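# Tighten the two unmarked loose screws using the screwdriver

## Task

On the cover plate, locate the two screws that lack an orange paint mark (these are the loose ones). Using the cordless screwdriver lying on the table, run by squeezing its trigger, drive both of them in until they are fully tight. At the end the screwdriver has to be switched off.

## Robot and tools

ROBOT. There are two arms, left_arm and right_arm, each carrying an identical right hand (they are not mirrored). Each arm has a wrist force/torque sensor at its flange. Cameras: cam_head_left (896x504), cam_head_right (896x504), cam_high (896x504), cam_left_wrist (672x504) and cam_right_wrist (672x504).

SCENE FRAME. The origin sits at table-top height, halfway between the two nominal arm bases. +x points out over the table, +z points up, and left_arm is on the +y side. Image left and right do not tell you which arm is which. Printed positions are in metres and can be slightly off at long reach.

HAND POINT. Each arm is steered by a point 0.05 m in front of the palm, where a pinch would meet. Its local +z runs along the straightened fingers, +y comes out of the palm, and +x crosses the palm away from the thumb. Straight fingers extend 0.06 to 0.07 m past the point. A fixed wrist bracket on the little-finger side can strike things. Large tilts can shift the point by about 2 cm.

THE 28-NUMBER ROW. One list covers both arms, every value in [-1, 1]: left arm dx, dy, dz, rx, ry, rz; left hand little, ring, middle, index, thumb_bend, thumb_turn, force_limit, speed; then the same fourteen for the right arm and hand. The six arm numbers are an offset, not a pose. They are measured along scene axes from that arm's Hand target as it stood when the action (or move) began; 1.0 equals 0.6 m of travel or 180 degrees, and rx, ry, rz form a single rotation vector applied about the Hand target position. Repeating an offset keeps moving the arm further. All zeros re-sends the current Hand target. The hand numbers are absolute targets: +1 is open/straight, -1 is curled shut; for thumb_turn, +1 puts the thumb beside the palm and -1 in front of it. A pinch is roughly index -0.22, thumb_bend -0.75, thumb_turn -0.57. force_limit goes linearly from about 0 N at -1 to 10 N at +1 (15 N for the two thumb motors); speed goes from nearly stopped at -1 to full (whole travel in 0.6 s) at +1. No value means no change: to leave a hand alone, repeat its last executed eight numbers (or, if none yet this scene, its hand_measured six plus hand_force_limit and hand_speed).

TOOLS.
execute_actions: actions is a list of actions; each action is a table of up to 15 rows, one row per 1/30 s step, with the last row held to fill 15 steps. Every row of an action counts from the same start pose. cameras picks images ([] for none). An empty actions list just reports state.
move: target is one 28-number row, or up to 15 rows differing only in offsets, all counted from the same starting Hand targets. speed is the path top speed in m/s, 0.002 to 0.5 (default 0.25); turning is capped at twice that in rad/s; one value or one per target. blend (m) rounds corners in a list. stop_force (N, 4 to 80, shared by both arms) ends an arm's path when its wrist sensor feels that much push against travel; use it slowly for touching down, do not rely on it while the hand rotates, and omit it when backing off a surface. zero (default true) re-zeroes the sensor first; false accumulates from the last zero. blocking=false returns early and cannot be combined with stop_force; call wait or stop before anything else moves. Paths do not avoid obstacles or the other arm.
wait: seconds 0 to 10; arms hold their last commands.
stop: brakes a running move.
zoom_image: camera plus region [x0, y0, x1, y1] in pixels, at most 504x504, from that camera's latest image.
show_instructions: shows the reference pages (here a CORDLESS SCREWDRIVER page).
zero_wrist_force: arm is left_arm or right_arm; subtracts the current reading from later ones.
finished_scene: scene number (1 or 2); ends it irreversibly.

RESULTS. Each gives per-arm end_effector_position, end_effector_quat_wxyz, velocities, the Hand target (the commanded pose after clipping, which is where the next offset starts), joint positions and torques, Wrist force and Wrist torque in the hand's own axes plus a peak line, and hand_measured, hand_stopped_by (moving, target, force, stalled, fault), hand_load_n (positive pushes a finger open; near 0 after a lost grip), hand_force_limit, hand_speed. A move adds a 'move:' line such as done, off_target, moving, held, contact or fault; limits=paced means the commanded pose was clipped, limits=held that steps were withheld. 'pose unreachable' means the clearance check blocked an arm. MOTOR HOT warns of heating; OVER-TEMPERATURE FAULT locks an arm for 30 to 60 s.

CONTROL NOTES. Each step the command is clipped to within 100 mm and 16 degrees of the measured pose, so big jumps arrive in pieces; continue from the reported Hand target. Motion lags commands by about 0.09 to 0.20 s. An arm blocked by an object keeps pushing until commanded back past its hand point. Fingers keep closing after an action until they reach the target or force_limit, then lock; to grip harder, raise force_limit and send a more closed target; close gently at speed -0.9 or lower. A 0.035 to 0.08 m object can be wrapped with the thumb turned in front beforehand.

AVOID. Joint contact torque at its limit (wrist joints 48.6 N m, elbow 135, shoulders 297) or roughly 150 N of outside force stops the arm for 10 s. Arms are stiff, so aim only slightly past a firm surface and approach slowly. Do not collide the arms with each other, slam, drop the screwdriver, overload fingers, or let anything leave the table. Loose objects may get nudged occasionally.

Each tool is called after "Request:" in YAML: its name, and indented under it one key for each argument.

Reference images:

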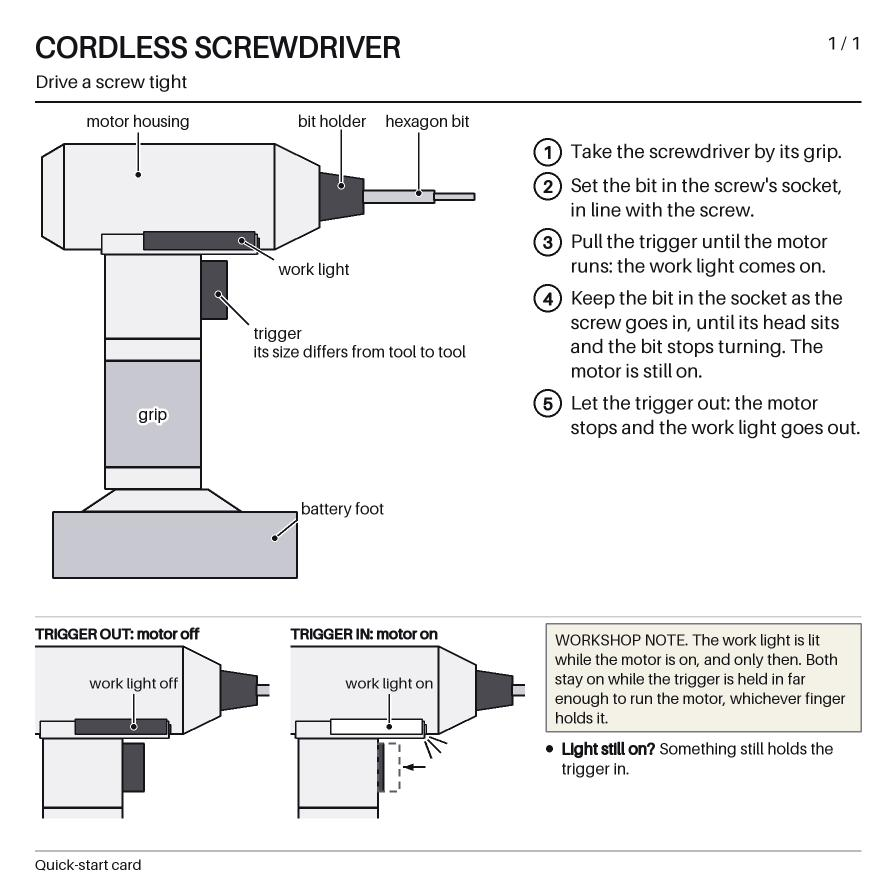

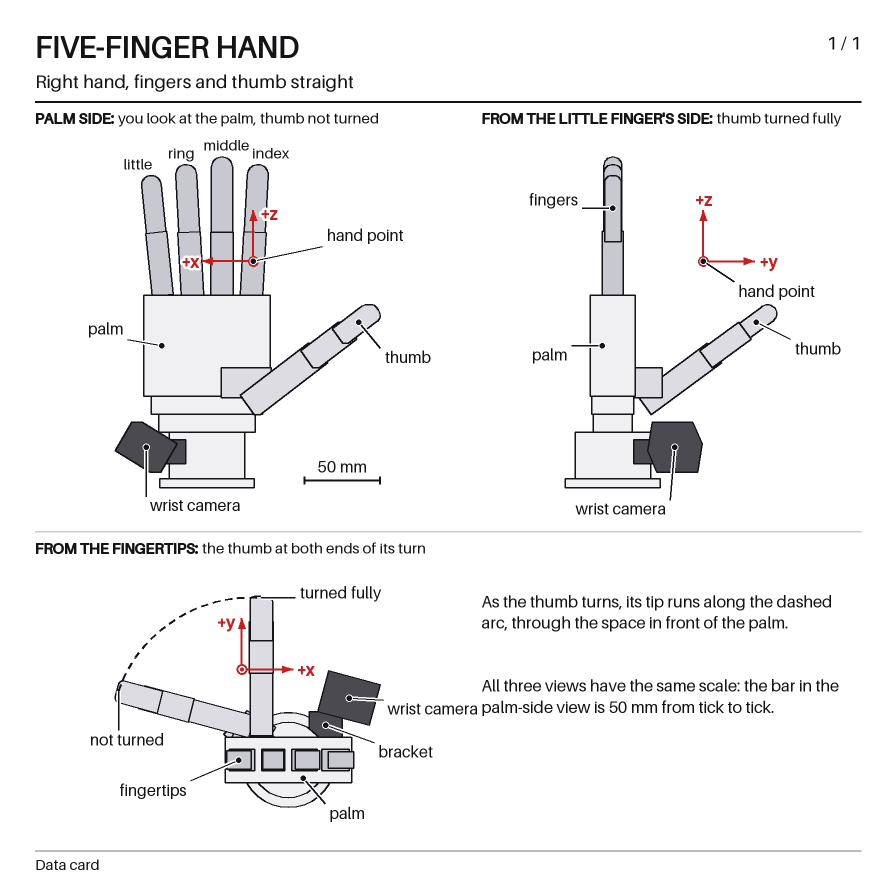

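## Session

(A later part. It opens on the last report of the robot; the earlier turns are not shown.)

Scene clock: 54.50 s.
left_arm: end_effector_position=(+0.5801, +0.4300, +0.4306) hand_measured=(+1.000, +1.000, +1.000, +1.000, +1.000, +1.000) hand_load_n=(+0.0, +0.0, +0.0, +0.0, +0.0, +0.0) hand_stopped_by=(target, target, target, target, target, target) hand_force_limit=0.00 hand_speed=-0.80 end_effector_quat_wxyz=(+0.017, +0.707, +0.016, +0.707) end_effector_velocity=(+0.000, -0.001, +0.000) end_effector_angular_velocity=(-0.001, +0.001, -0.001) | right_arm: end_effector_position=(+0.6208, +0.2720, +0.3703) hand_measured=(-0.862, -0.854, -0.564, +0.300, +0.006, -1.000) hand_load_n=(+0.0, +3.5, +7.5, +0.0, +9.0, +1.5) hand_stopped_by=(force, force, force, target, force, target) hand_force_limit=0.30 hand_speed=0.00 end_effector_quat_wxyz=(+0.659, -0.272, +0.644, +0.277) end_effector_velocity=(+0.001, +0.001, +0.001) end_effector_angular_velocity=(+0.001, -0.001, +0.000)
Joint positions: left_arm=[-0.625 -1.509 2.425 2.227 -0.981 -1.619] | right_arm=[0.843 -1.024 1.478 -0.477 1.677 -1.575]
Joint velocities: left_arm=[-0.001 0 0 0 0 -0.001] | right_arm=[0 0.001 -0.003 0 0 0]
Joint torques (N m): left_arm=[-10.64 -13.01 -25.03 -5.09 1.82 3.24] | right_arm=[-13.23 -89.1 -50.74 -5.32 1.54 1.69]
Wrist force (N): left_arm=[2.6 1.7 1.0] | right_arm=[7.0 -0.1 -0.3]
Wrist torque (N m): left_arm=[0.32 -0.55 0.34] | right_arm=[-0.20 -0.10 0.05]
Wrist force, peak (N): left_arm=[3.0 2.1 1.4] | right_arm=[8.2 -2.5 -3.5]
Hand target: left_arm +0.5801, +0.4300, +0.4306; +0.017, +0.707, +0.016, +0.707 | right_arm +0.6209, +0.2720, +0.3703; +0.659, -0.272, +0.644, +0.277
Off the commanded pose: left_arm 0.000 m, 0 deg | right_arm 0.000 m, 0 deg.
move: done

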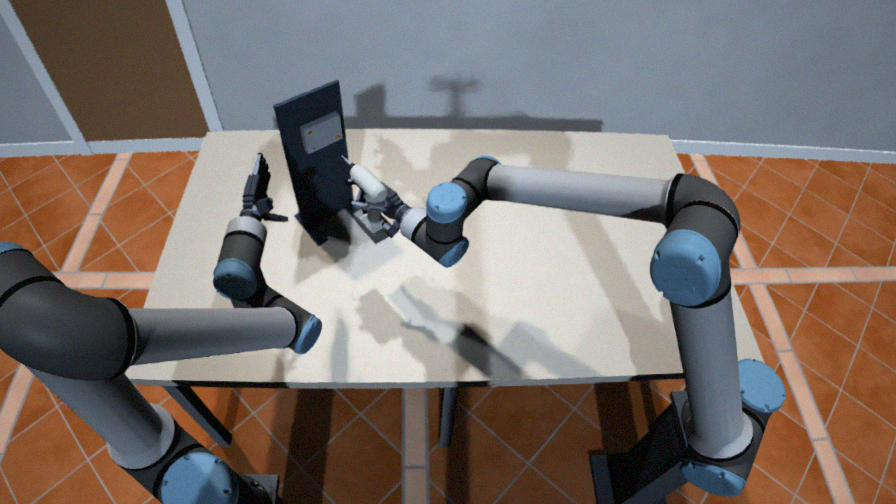

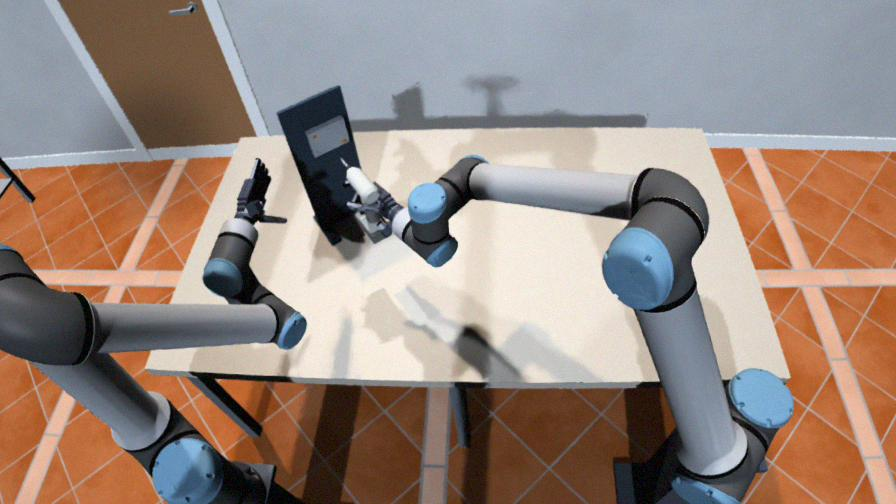

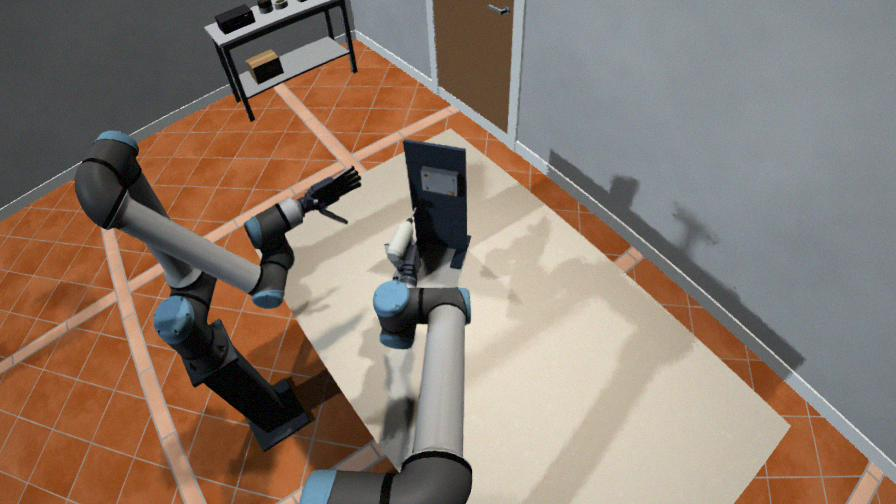

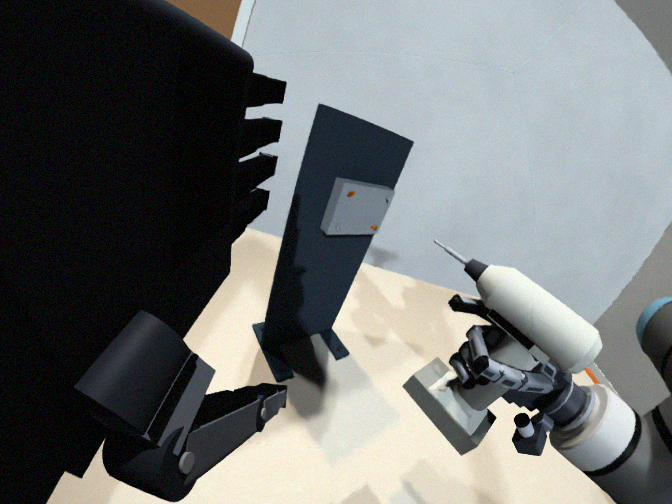

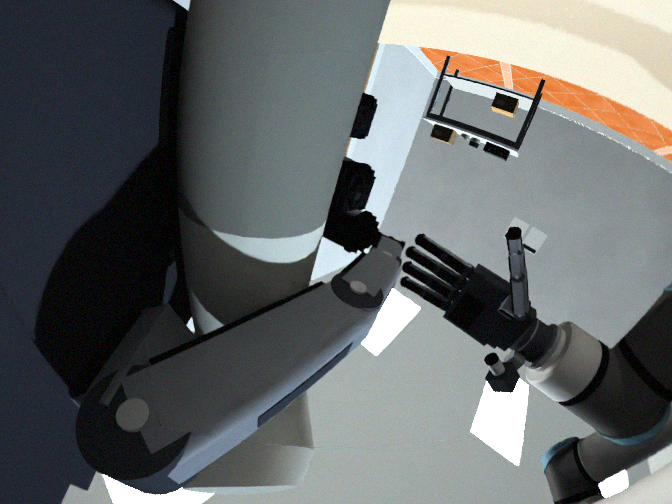

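Request:
move:
  target: [0,0,0,0,0,0,1,1,1,1,1,1,0,-0.8, 0,0,0.08333,0,0,0,-0.98,-0.98,-0.98,0.3,-0.98,-1,0.3,0]
  speed: 0.15

Request:
zoom_image:
  camera: "cam_head_left"
  region: [290, 100, 410, 220]

Request:
zoom_image:
  camera: "cam_head_right"
  region: [290, 100, 410, 220]

Request:
zoom_image:
  camera: "cam_high"
  region: [370, 150, 490, 270]

Request:
zoom_image:
  camera: "cam_left_wrist"
  region: [310, 160, 490, 300]

Scene clock: 55.93 s.
left_arm: end_effector_position=(+0.5801, +0.4300, +0.4306) hand_measured=(+1.000, +1.000, +1.000, +1.000, +1.000, +1.000) hand_load_n=(+0.0, +0.0, +0.0, +0.0, +0.0, +0.0) hand_stopped_by=(target, target, target, target, target, target) hand_force_limit=0.00 hand_speed=-0.80 end_effector_quat_wxyz=(+0.017, +0.707, +0.016, +0.707) end_effector_velocity=(+0.000, +0.000, +0.001) end_effector_angular_velocity=(-0.001, -0.001, +0.000) | right_arm: end_effector_position=(+0.6209, +0.2720, +0.4203) hand_measured=(-0.862, -0.854, -0.564, +0.300, +0.006, -1.000) hand_load_n=(+0.0, +3.5, +7.5, +0.0, +9.0, +1.5) hand_stopped_by=(force, force, force, target, force, target) hand_force_limit=0.30 hand_speed=0.00 end_effector_quat_wxyz=(+0.659, -0.272, +0.644, +0.277) end_effector_velocity=(+0.000, +0.000, +0.001) end_effector_angular_velocity=(+0.002, -0.002, +0.000)
Joint positions: left_arm=[-0.625 -1.509 2.425 2.227 -0.981 -1.619] | right_arm=[0.843 -1.057 1.435 -0.401 1.677 -1.575]
Joint velocities: left_arm=[0 -0.001 0 0 0 -0.001] | right_arm=[0 -0.001 0.001 -0.004 0 0]
Joint torques (N m): left_arm=[-13.94 -11.79 -29.39 -4.91 1.86 3.56] | right_arm=[-13.2 -87.36 -40.52 -7.39 -0.16 -0.15]
Wrist force (N): left_arm=[2.6 1.6 1.0] | right_arm=[7.1 0.0 -0.4]
Wrist torque (N m): left_arm=[0.30 -0.55 0.33] | right_arm=[-0.18 -0.07 0.07]
Wrist force, peak (N): left_arm=[3.3 1.9 1.0] | right_arm=[9.7 0.1 -0.8]
Hand target: left_arm +0.5801, +0.4300, +0.4306; +0.017, +0.707, +0.016, +0.707 | right_arm +0.6209, +0.2720, +0.4203; +0.659, -0.272, +0.644, +0.277
Off the commanded pose: left_arm 0.000 m, 0 deg | right_arm 0.000 m, 0 deg.
move: done

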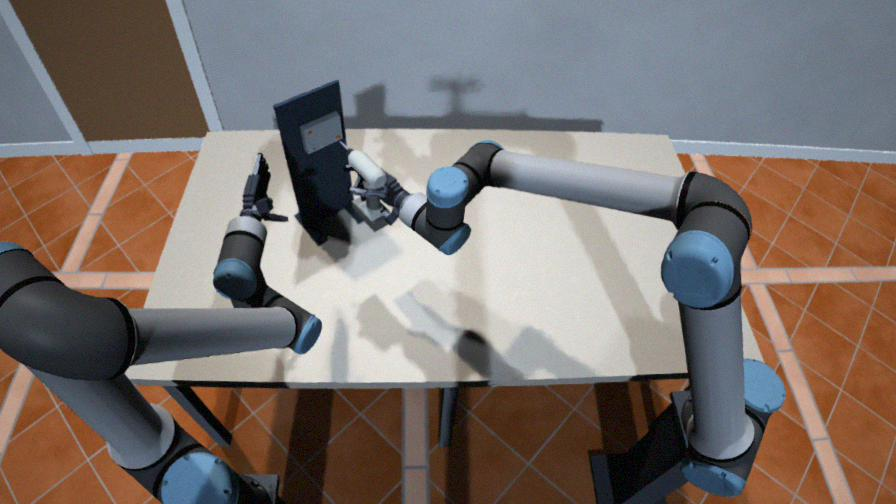

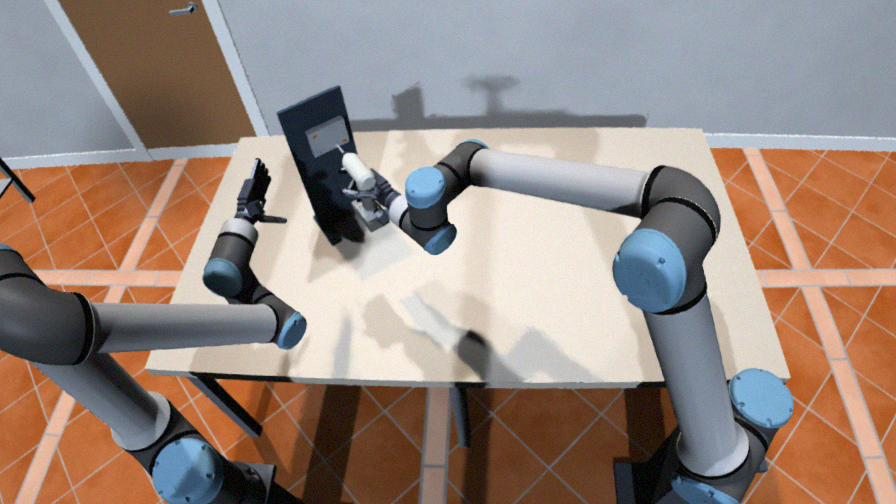

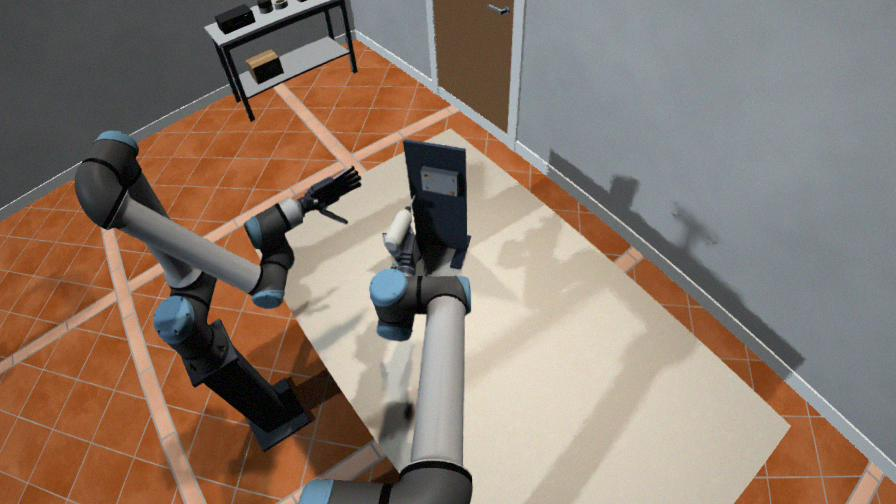

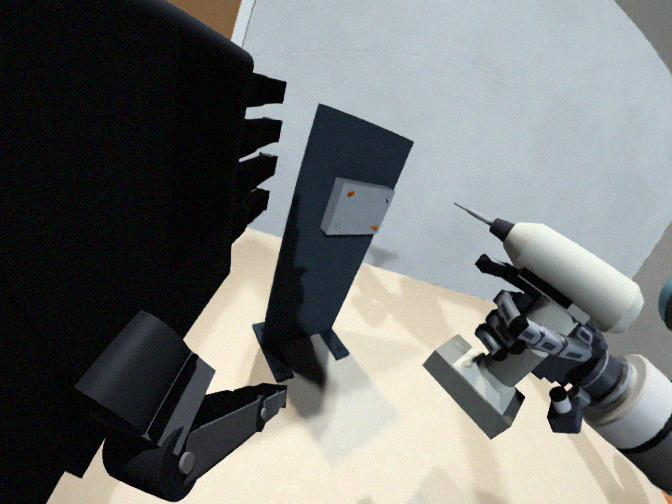

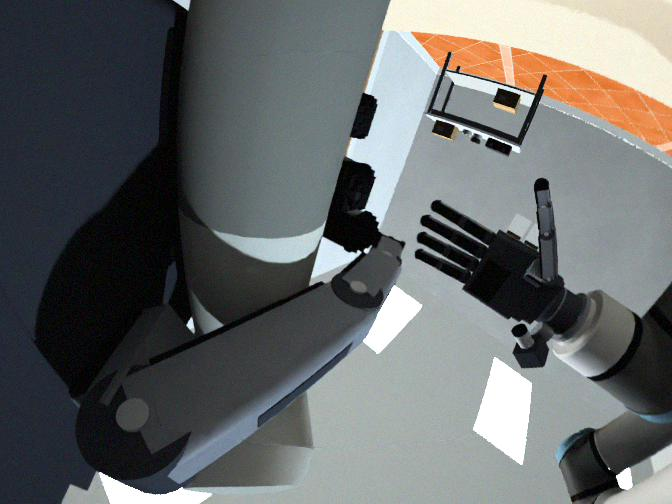

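Scaled by 4.200.

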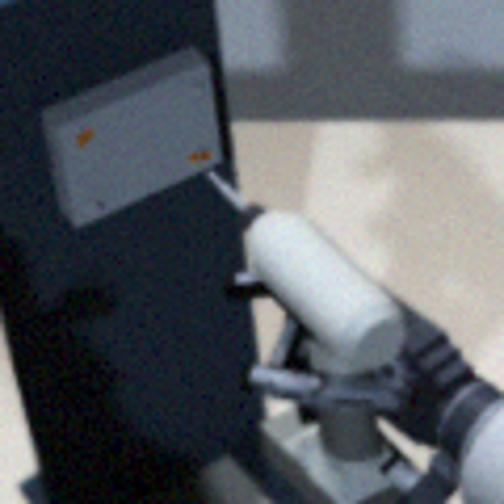

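Scaled by 4.200.

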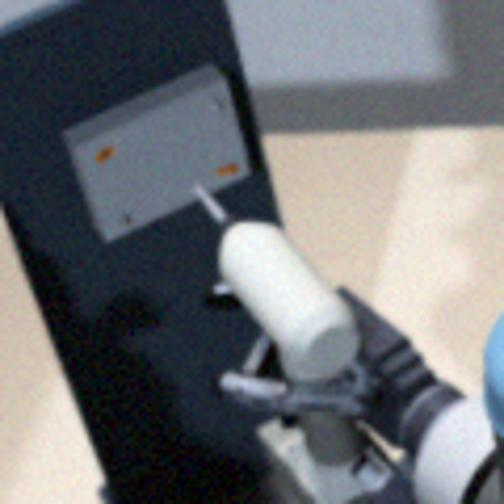

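Scaled by 4.200.

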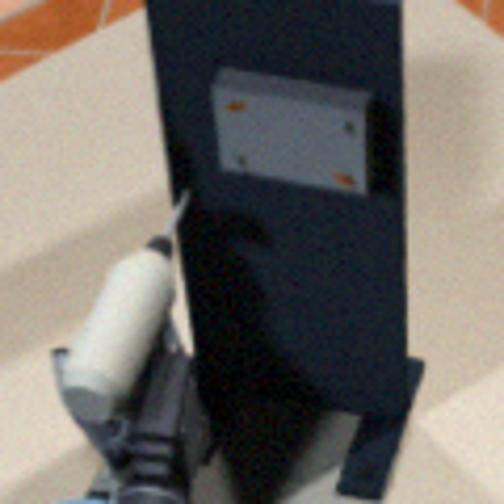

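Scaled by 2.800 from the camera's 672x504 image, which has a finer 960x720 frame.

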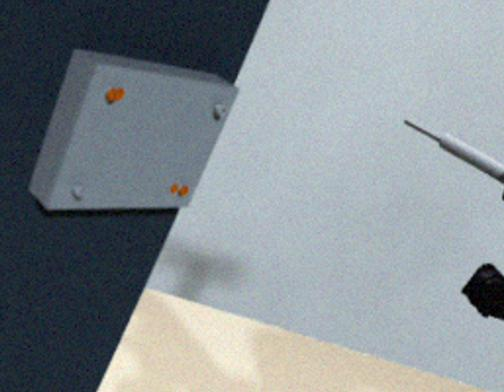

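Request:
move:
  target: [0,0,0,0,0,0,1,1,1,1,1,1,0,-0.8, 0.06667,0,0,0,0,0,-0.98,-0.98,-0.98,0.3,-0.98,-1,0.3,0]
  speed: 0.15
  cameras: ["cam_head_left","cam_head_right","cam_high","cam_left_wrist"]

Request:
zoom_image:
  camera: "cam_head_left"
  region: [290, 100, 410, 220]

Request:
zoom_image:
  camera: "cam_head_right"
  region: [290, 100, 410, 220]

Request:
zoom_image:
  camera: "cam_high"
  region: [370, 150, 490, 270]

Request:
zoom_image:
  camera: "cam_left_wrist"
  region: [310, 160, 490, 300]

Request:
move:
  target: [0,0,0,0,0,0,1,1,1,1,1,1,0,-0.8, 0,0.06667,0,0,0,0,-0.98,-0.98,-0.98,0.3,-0.98,-1,0.3,0]
  speed: 0.15
  cameras: ["cam_head_left","cam_head_right","cam_high","cam_left_wrist"]

Request:
zoom_image:
  camera: "cam_head_left"
  region: [290, 100, 410, 220]

Request:
zoom_image:
  camera: "cam_head_right"
  region: [290, 100, 410, 220]

Request:
zoom_image:
  camera: "cam_high"
  region: [370, 150, 490, 270]

Request:
zoom_image:
  camera: "cam_left_wrist"
  region: [310, 160, 490, 300]

Scene clock: 56.97 s.
left_arm: end_effector_position=(+0.5801, +0.4300, +0.4306) hand_measured=(+1.000, +1.000, +1.000, +1.000, +1.000, +1.000) hand_load_n=(+0.0, +0.0, +0.0, +0.0, +0.0, +0.0) hand_stopped_by=(target, target, target, target, target, target) hand_force_limit=0.00 hand_speed=-0.80 end_effector_quat_wxyz=(+0.017, +0.707, +0.016, +0.707) end_effector_velocity=(+0.000, +0.000, +0.000) end_effector_angular_velocity=(+0.001, +0.000, +0.000) | right_arm: end_effector_position=(+0.6611, +0.2720, +0.4202) hand_measured=(-0.862, -0.854, -0.564, +0.300, +0.006, -1.000) hand_load_n=(+0.0, +3.5, +7.5, +0.0, +9.0, +1.5) hand_stopped_by=(force, force, force, target, force, target) hand_force_limit=0.30 hand_speed=0.00 end_effector_quat_wxyz=(+0.659, -0.272, +0.644, +0.277) end_effector_velocity=(-0.003, +0.000, -0.002) end_effector_angular_velocity=(-0.001, +0.001, +0.000)
Joint positions: left_arm=[-0.625 -1.509 2.425 2.227 -0.981 -1.619] | right_arm=[0.806 -1.028 1.389 -0.383 1.641 -1.574]
Joint velocities: left_arm=[0 0.001 0 0 0.001 0.001] | right_arm=[0.003 -0.001 0.004 -0.001 0.003 0]
Joint torques (N m): left_arm=[-10.35 -9.7 -30 -4.75 2.27 2.65] | right_arm=[13.09 -107.39 -42.01 -6.63 1.83 1.79]
Wrist force (N): left_arm=[2.9 1.6 0.9] | right_arm=[7.2 0.4 -0.6]
Wrist torque (N m): left_arm=[0.31 -0.60 0.36] | right_arm=[-0.11 -0.09 0.09]
Wrist force, peak (N): left_arm=[3.0 1.9 1.5] | right_arm=[7.6 -0.2 -0.2]
Hand target: left_arm +0.5801, +0.4300, +0.4306; +0.017, +0.707, +0.016, +0.707 | right_arm +0.6609, +0.2720, +0.4203; +0.659, -0.272, +0.644, +0.277
Off the commanded pose: left_arm 0.000 m, 0 deg | right_arm 0.000 m, 0 deg.
move: done
Images, in order (width x height): cam_head_left 896x504, cam_head_right 896x504, cam_high 896x504, cam_left_wrist 672x504.

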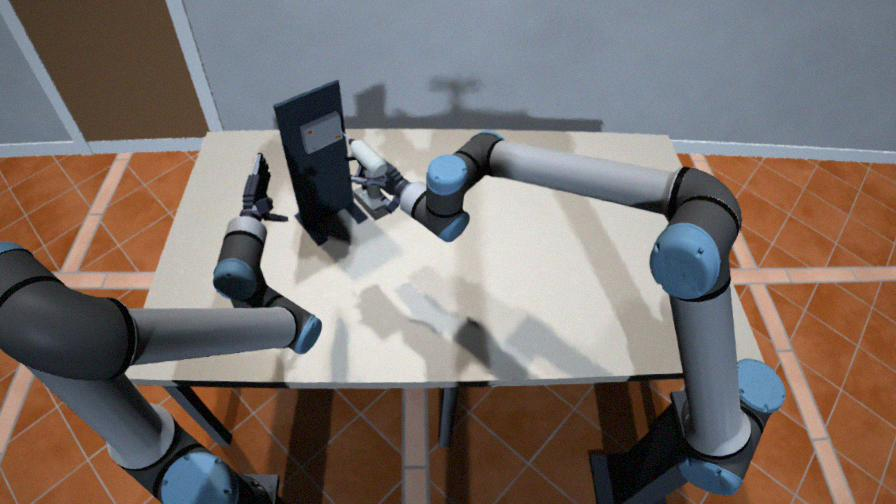

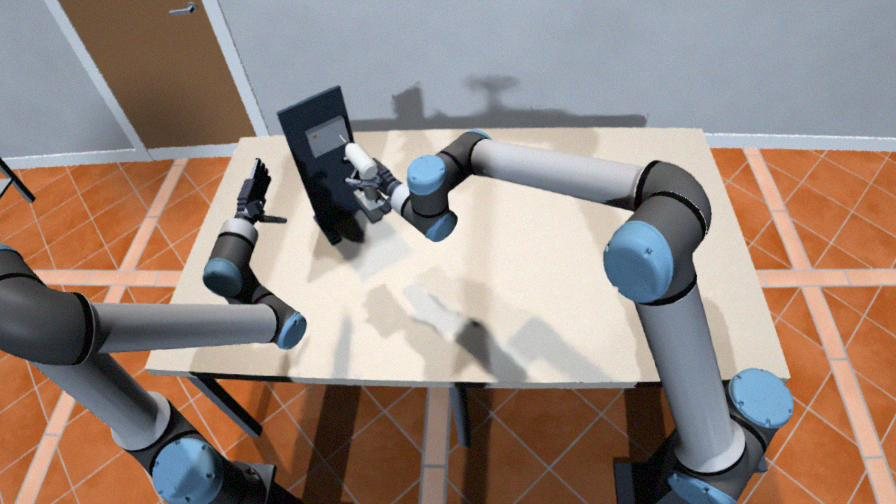

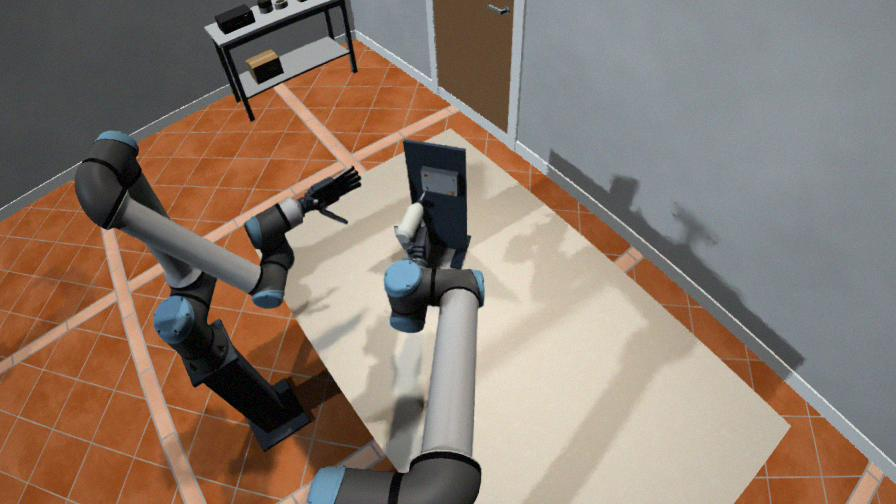

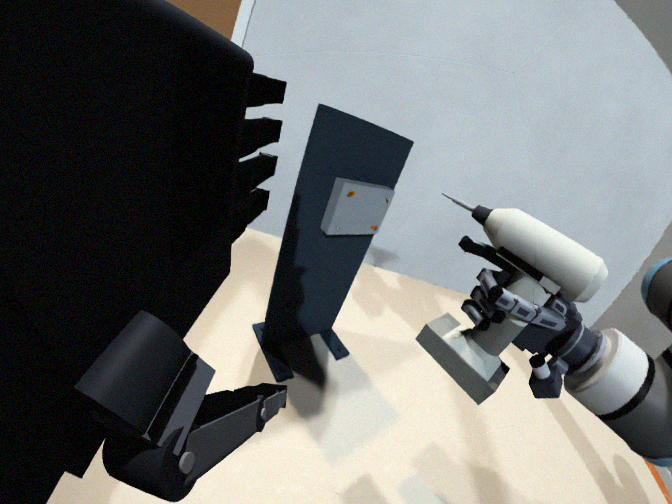

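Scaled by 4.200.

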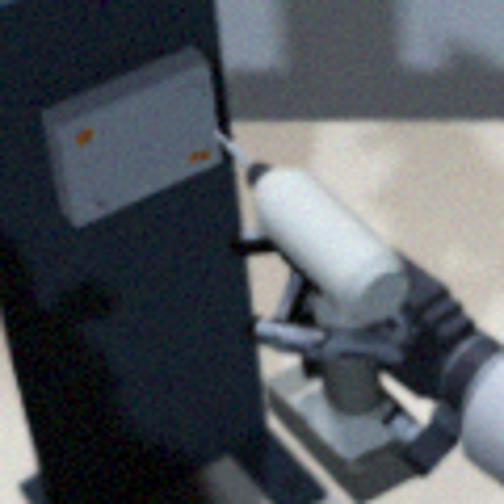

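Scaled by 4.200.

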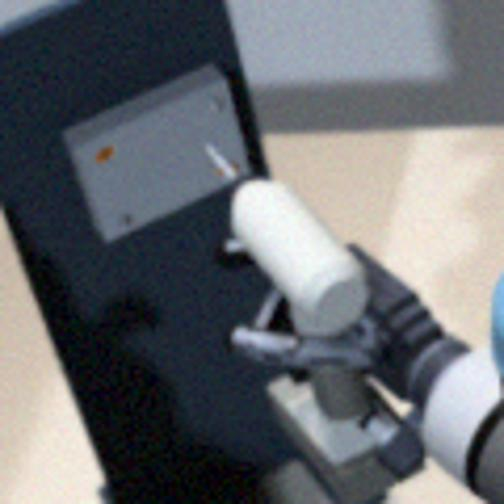

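Scaled by 4.200.

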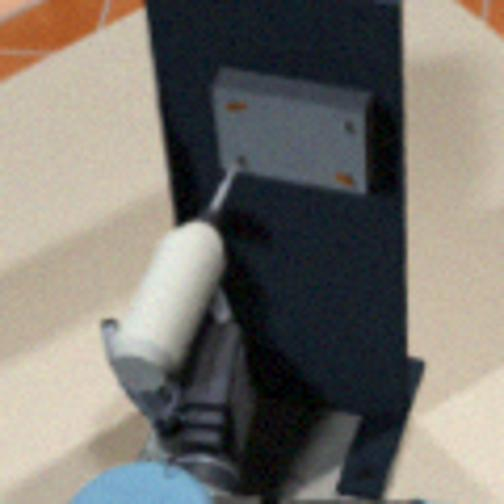

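Scaled by 2.800 from the camera's 672x504 image, which has a finer 960x720 frame.

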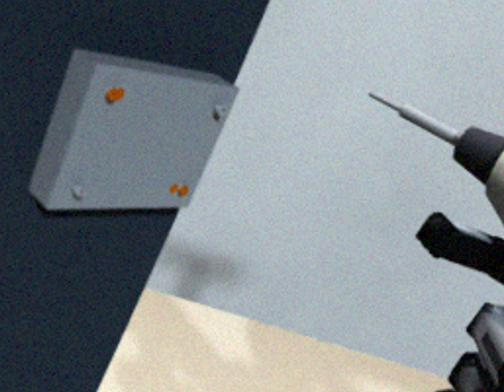

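Scene clock: 57.80 s.
left_arm: end_effector_position=(+0.5801, +0.4300, +0.4306) hand_measured=(+1.000, +1.000, +1.000, +1.000, +1.000, +1.000) hand_load_n=(+0.0, +0.0, +0.0, +0.0, +0.0, +0.0) hand_stopped_by=(target, target, target, target, target, target) hand_force_limit=0.00 hand_speed=-0.80 end_effector_quat_wxyz=(+0.017, +0.707, +0.016, +0.707) end_effector_velocity=(+0.000, -0.001, +0.000) end_effector_angular_velocity=(-0.001, +0.000, -0.001) | right_arm: end_effector_position=(+0.6608, +0.3121, +0.4203) hand_measured=(-0.862, -0.854, -0.564, +0.300, +0.006, -1.000) hand_load_n=(+0.0, +3.5, +7.5, +0.0, +9.0, +1.5) hand_stopped_by=(force, force, force, target, force, target) hand_force_limit=0.30 hand_speed=0.00 end_effector_quat_wxyz=(+0.659, -0.272, +0.644, +0.277) end_effector_velocity=(+0.000, +0.000, +0.000) end_effector_angular_velocity=(+0.000, +0.000, +0.000)
Joint positions: left_arm=[-0.625 -1.509 2.425 2.227 -0.981 -1.619] | right_arm=[0.836 -0.971 1.297 -0.349 1.67 -1.575]
Joint velocities: left_arm=[-0.001 -0.001 0 0 0 -0.001] | right_arm=[0 0 0 0 0 0]
Joint torques (N m): left_arm=[-14.06 -10.67 -32.09 -4.97 1.8 2.29] | right_arm=[-14.44 -101.98 -48.87 -6.73 -1.37 -1.6]
Wrist force (N): left_arm=[2.9 1.7 1.2] | right_arm=[7.4 -0.2 -0.3]
Wrist torque (N m): left_arm=[0.31 -0.60 0.36] | right_arm=[-0.20 -0.12 0.07]
Wrist force, peak (N): left_arm=[2.9 1.9 1.3] | right_arm=[7.7 1.7 0.9]
Hand target: left_arm +0.5801, +0.4300, +0.4306; +0.017, +0.707, +0.016, +0.707 | right_arm +0.6609, +0.3120, +0.4204; +0.659, -0.272, +0.644, +0.277
Off the commanded pose: left_arm 0.000 m, 0 deg | right_arm 0.000 m, 0 deg.
move: done
Images, in order (width x height): cam_head_left 896x504, cam_head_right 896x504, cam_high 896x504, cam_left_wrist 672x504.

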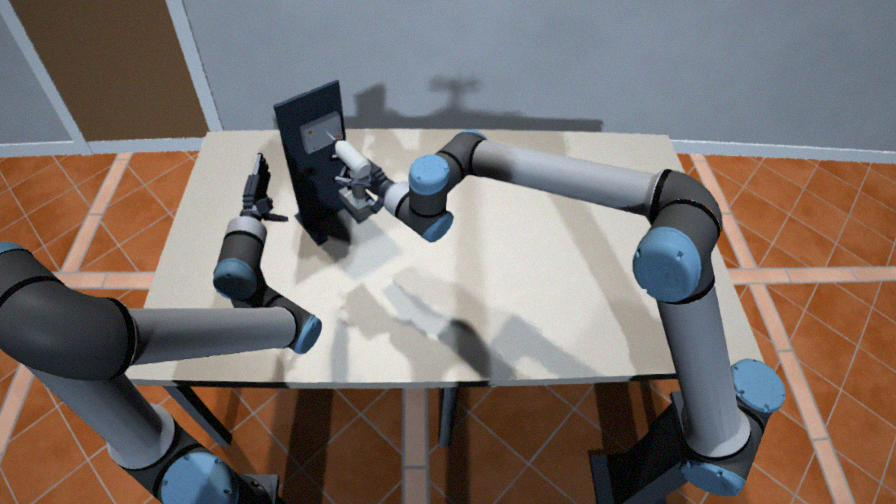

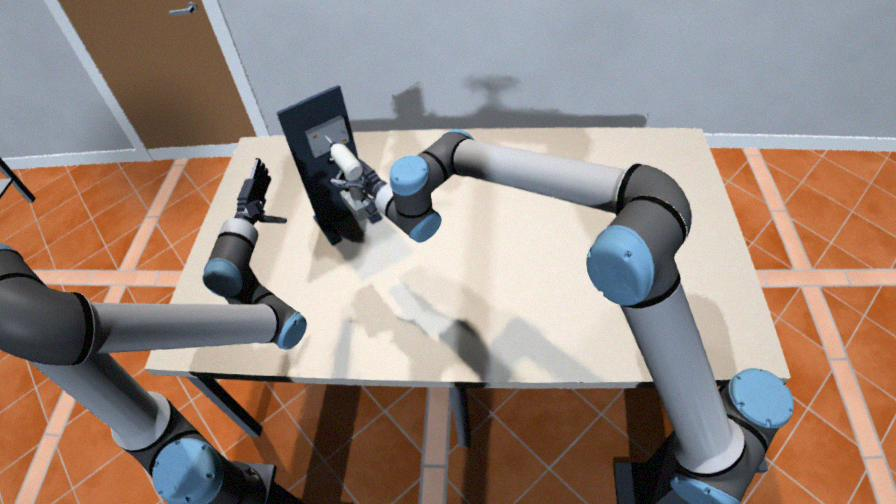

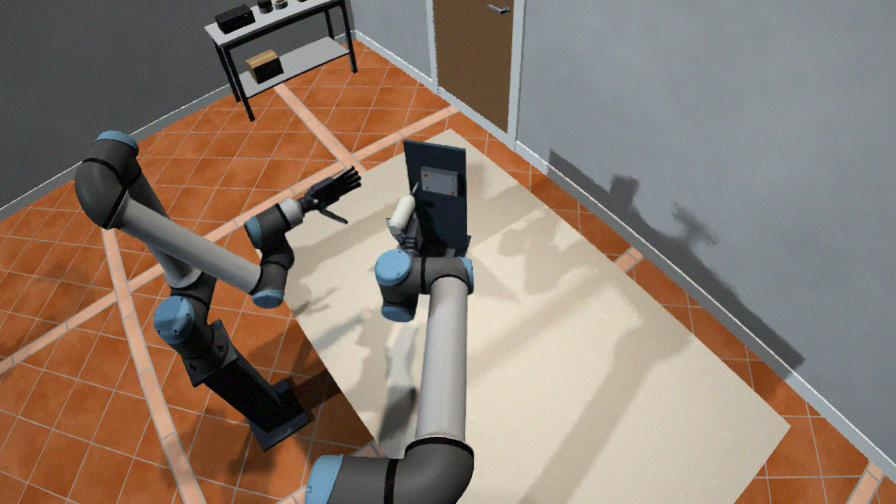

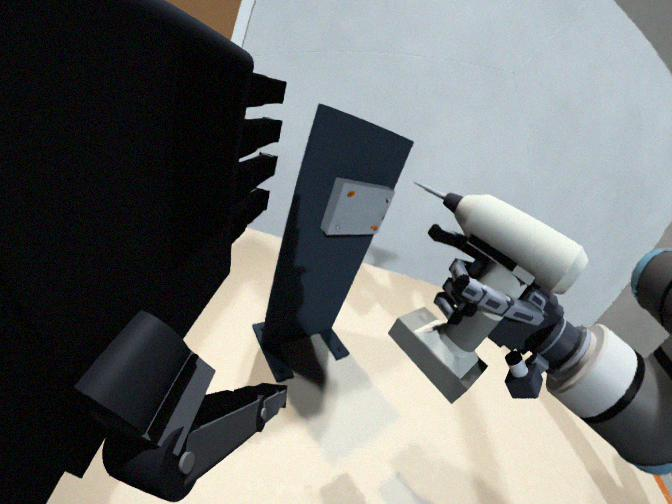

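Scaled by 4.200.

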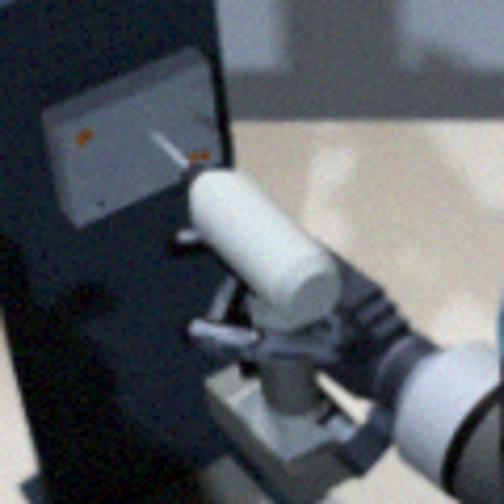

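Scaled by 4.200.

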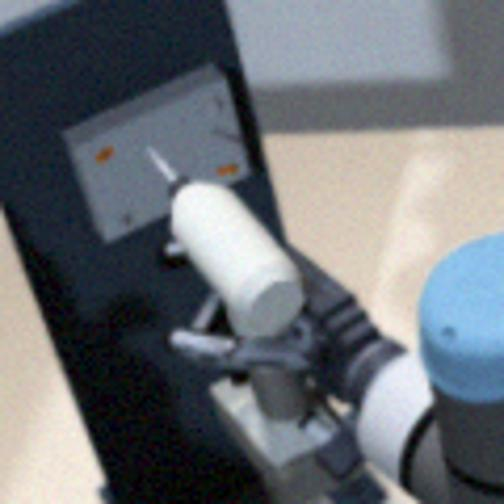

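Scaled by 4.200.

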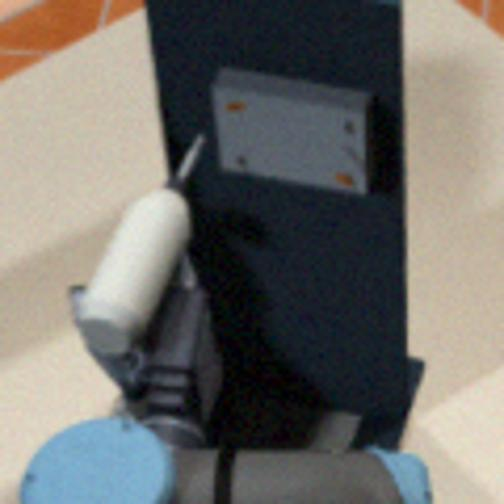

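Scaled by 2.800 from the camera's 672x504 image, which has a finer 960x720 frame.

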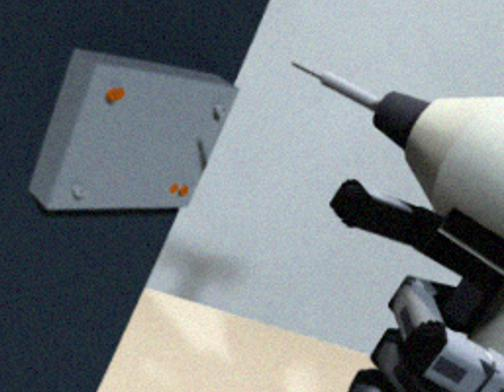

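Request:
move:
  target: [0,0,0,0,0,0,1,1,1,1,1,1,0,-0.8, 0.0443,0.0757,-0.1625,-0.0062,0.0092,-0.0239,-0.98,-0.98,-0.98,0.3,-0.98,-1,0.3,0]
  speed: 0.12
  cameras: ["cam_head_left","cam_head_right","cam_high","cam_left_wrist"]

Request:
zoom_image:
  camera: "cam_head_left"
  region: [290, 100, 410, 220]

Request:
zoom_image:
  camera: "cam_head_right"
  region: [290, 100, 410, 220]

Request:
zoom_image:
  camera: "cam_high"
  region: [370, 150, 490, 270]

Request:
zoom_image:
  camera: "cam_left_wrist"
  region: [310, 160, 490, 300]

Scene clock: 60.80 s.
left_arm: end_effector_position=(+0.5801, +0.4300, +0.4306) hand_measured=(+1.000, +1.000, +1.000, +1.000, +1.000, +1.000) hand_load_n=(+0.0, +0.0, +0.0, +0.0, +0.5, +0.0) hand_stopped_by=(target, target, target, target, target, target) hand_force_limit=0.00 hand_speed=-0.80 end_effector_quat_wxyz=(+0.017, +0.707, +0.016, +0.707) end_effector_velocity=(+0.000, +0.001, +0.000) end_effector_angular_velocity=(+0.000, +0.000, +0.001) | right_arm: end_effector_position=(+0.6873, +0.3577, +0.3232) hand_measured=(-0.862, -0.854, -0.564, +0.300, +0.006, -1.000) hand_load_n=(+0.0, +3.5, +7.5, +0.0, +9.0, +1.5) hand_stopped_by=(force, force, force, target, force, target) hand_force_limit=0.30 hand_speed=0.00 end_effector_quat_wxyz=(+0.657, -0.250, +0.666, +0.250) end_effector_velocity=(+0.000, -0.001, +0.000) end_effector_angular_velocity=(-0.002, +0.001, +0.001)
Joint positions: left_arm=[-0.625 -1.509 2.425 2.227 -0.981 -1.619] | right_arm=[0.866 -0.823 1.208 -0.373 1.775 -1.564]
Joint velocities: left_arm=[0.001 -0.001 0 0 0 0] | right_arm=[-0.001 -0.002 0.003 0.001 -0.002 -0.001]
Joint torques (N m): left_arm=[-12.37 -13.3 -38.74 -4.34 2.23 1.47] | right_arm=[-13.72 -122.61 -40.07 -1.24 -1.41 -0.31]
Wrist force (N): left_arm=[2.6 2.2 1.0] | right_arm=[7.1 0.0 -0.3]
Wrist torque (N m): left_arm=[0.40 -0.54 0.35] | right_arm=[-0.16 -0.10 0.07]
Wrist force, peak (N): left_arm=[3.0 2.1 1.4] | right_arm=[9.7 0.2 0.7]
Hand target: left_arm +0.5801, +0.4300, +0.4306; +0.017, +0.707, +0.016, +0.707 | right_arm +0.6875, +0.3576, +0.3230; +0.657, -0.250, +0.666, +0.249
Off the commanded pose: left_arm 0.000 m, 0 deg | right_arm 0.000 m, 0 deg.
move: done
Images, in order (width x height): cam_head_left 896x504, cam_head_right 896x504, cam_high 896x504, cam_left_wrist 672x504.

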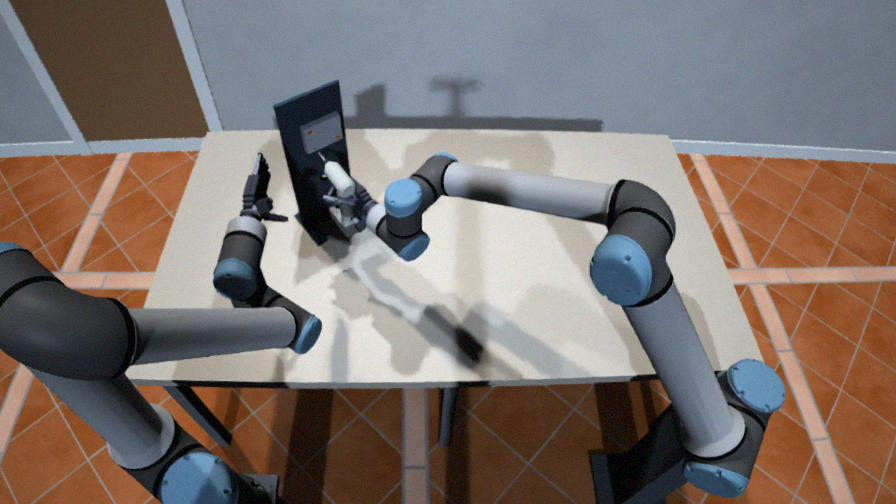

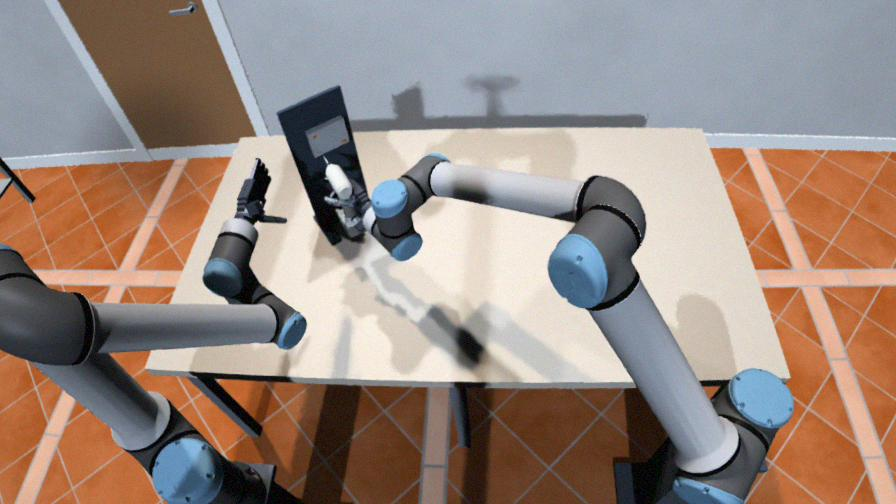

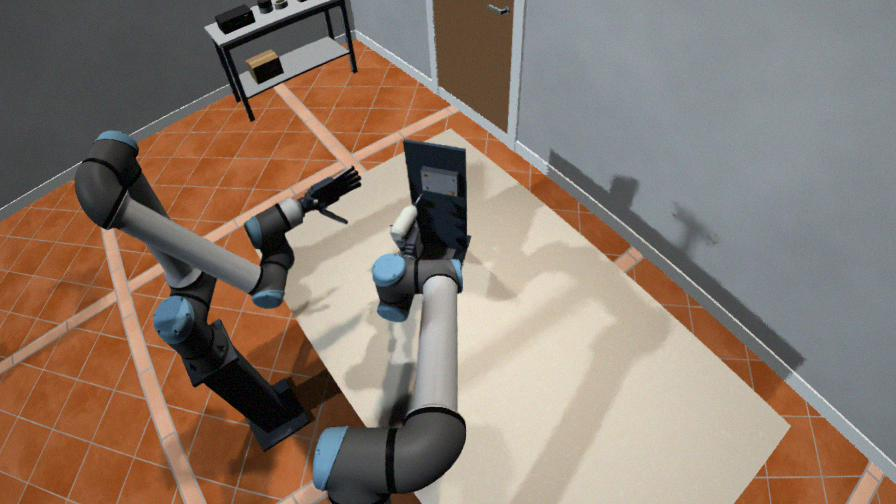

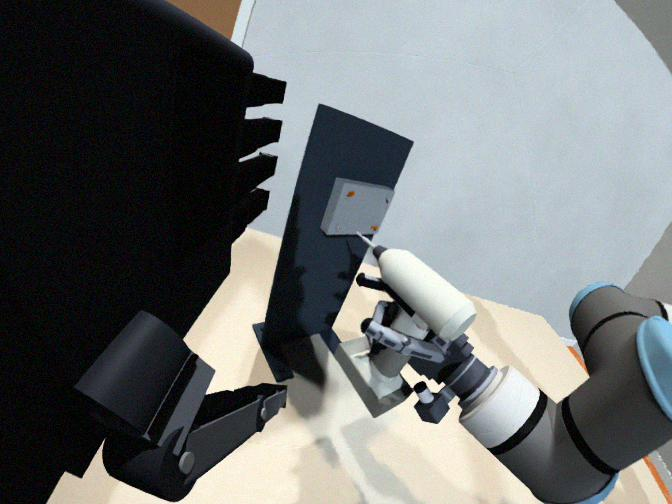

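Scaled by 4.200.

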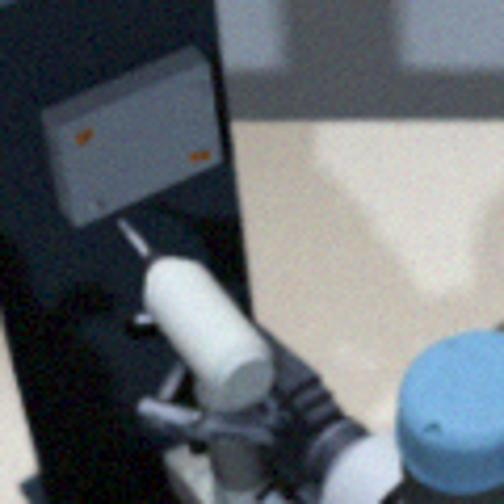

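Scaled by 4.200.

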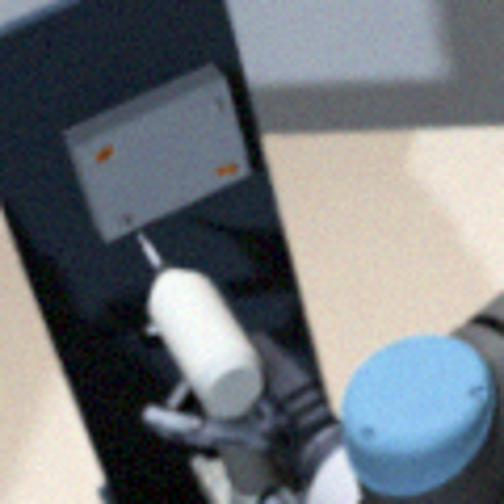

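Scaled by 4.200.

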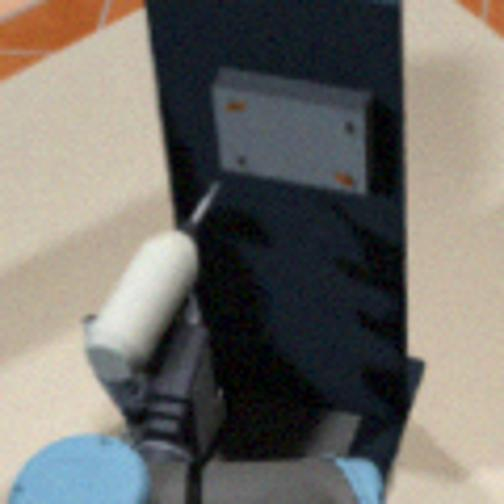

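Scaled by 2.800 from the camera's 672x504 image, which has a finer 960x720 frame.

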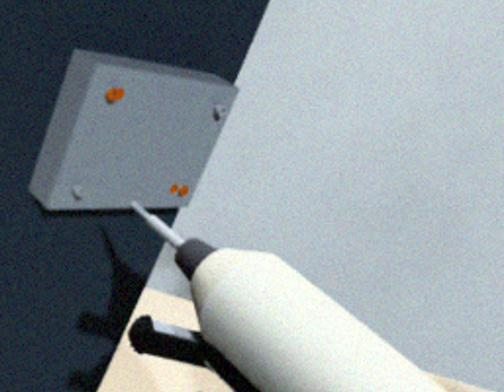

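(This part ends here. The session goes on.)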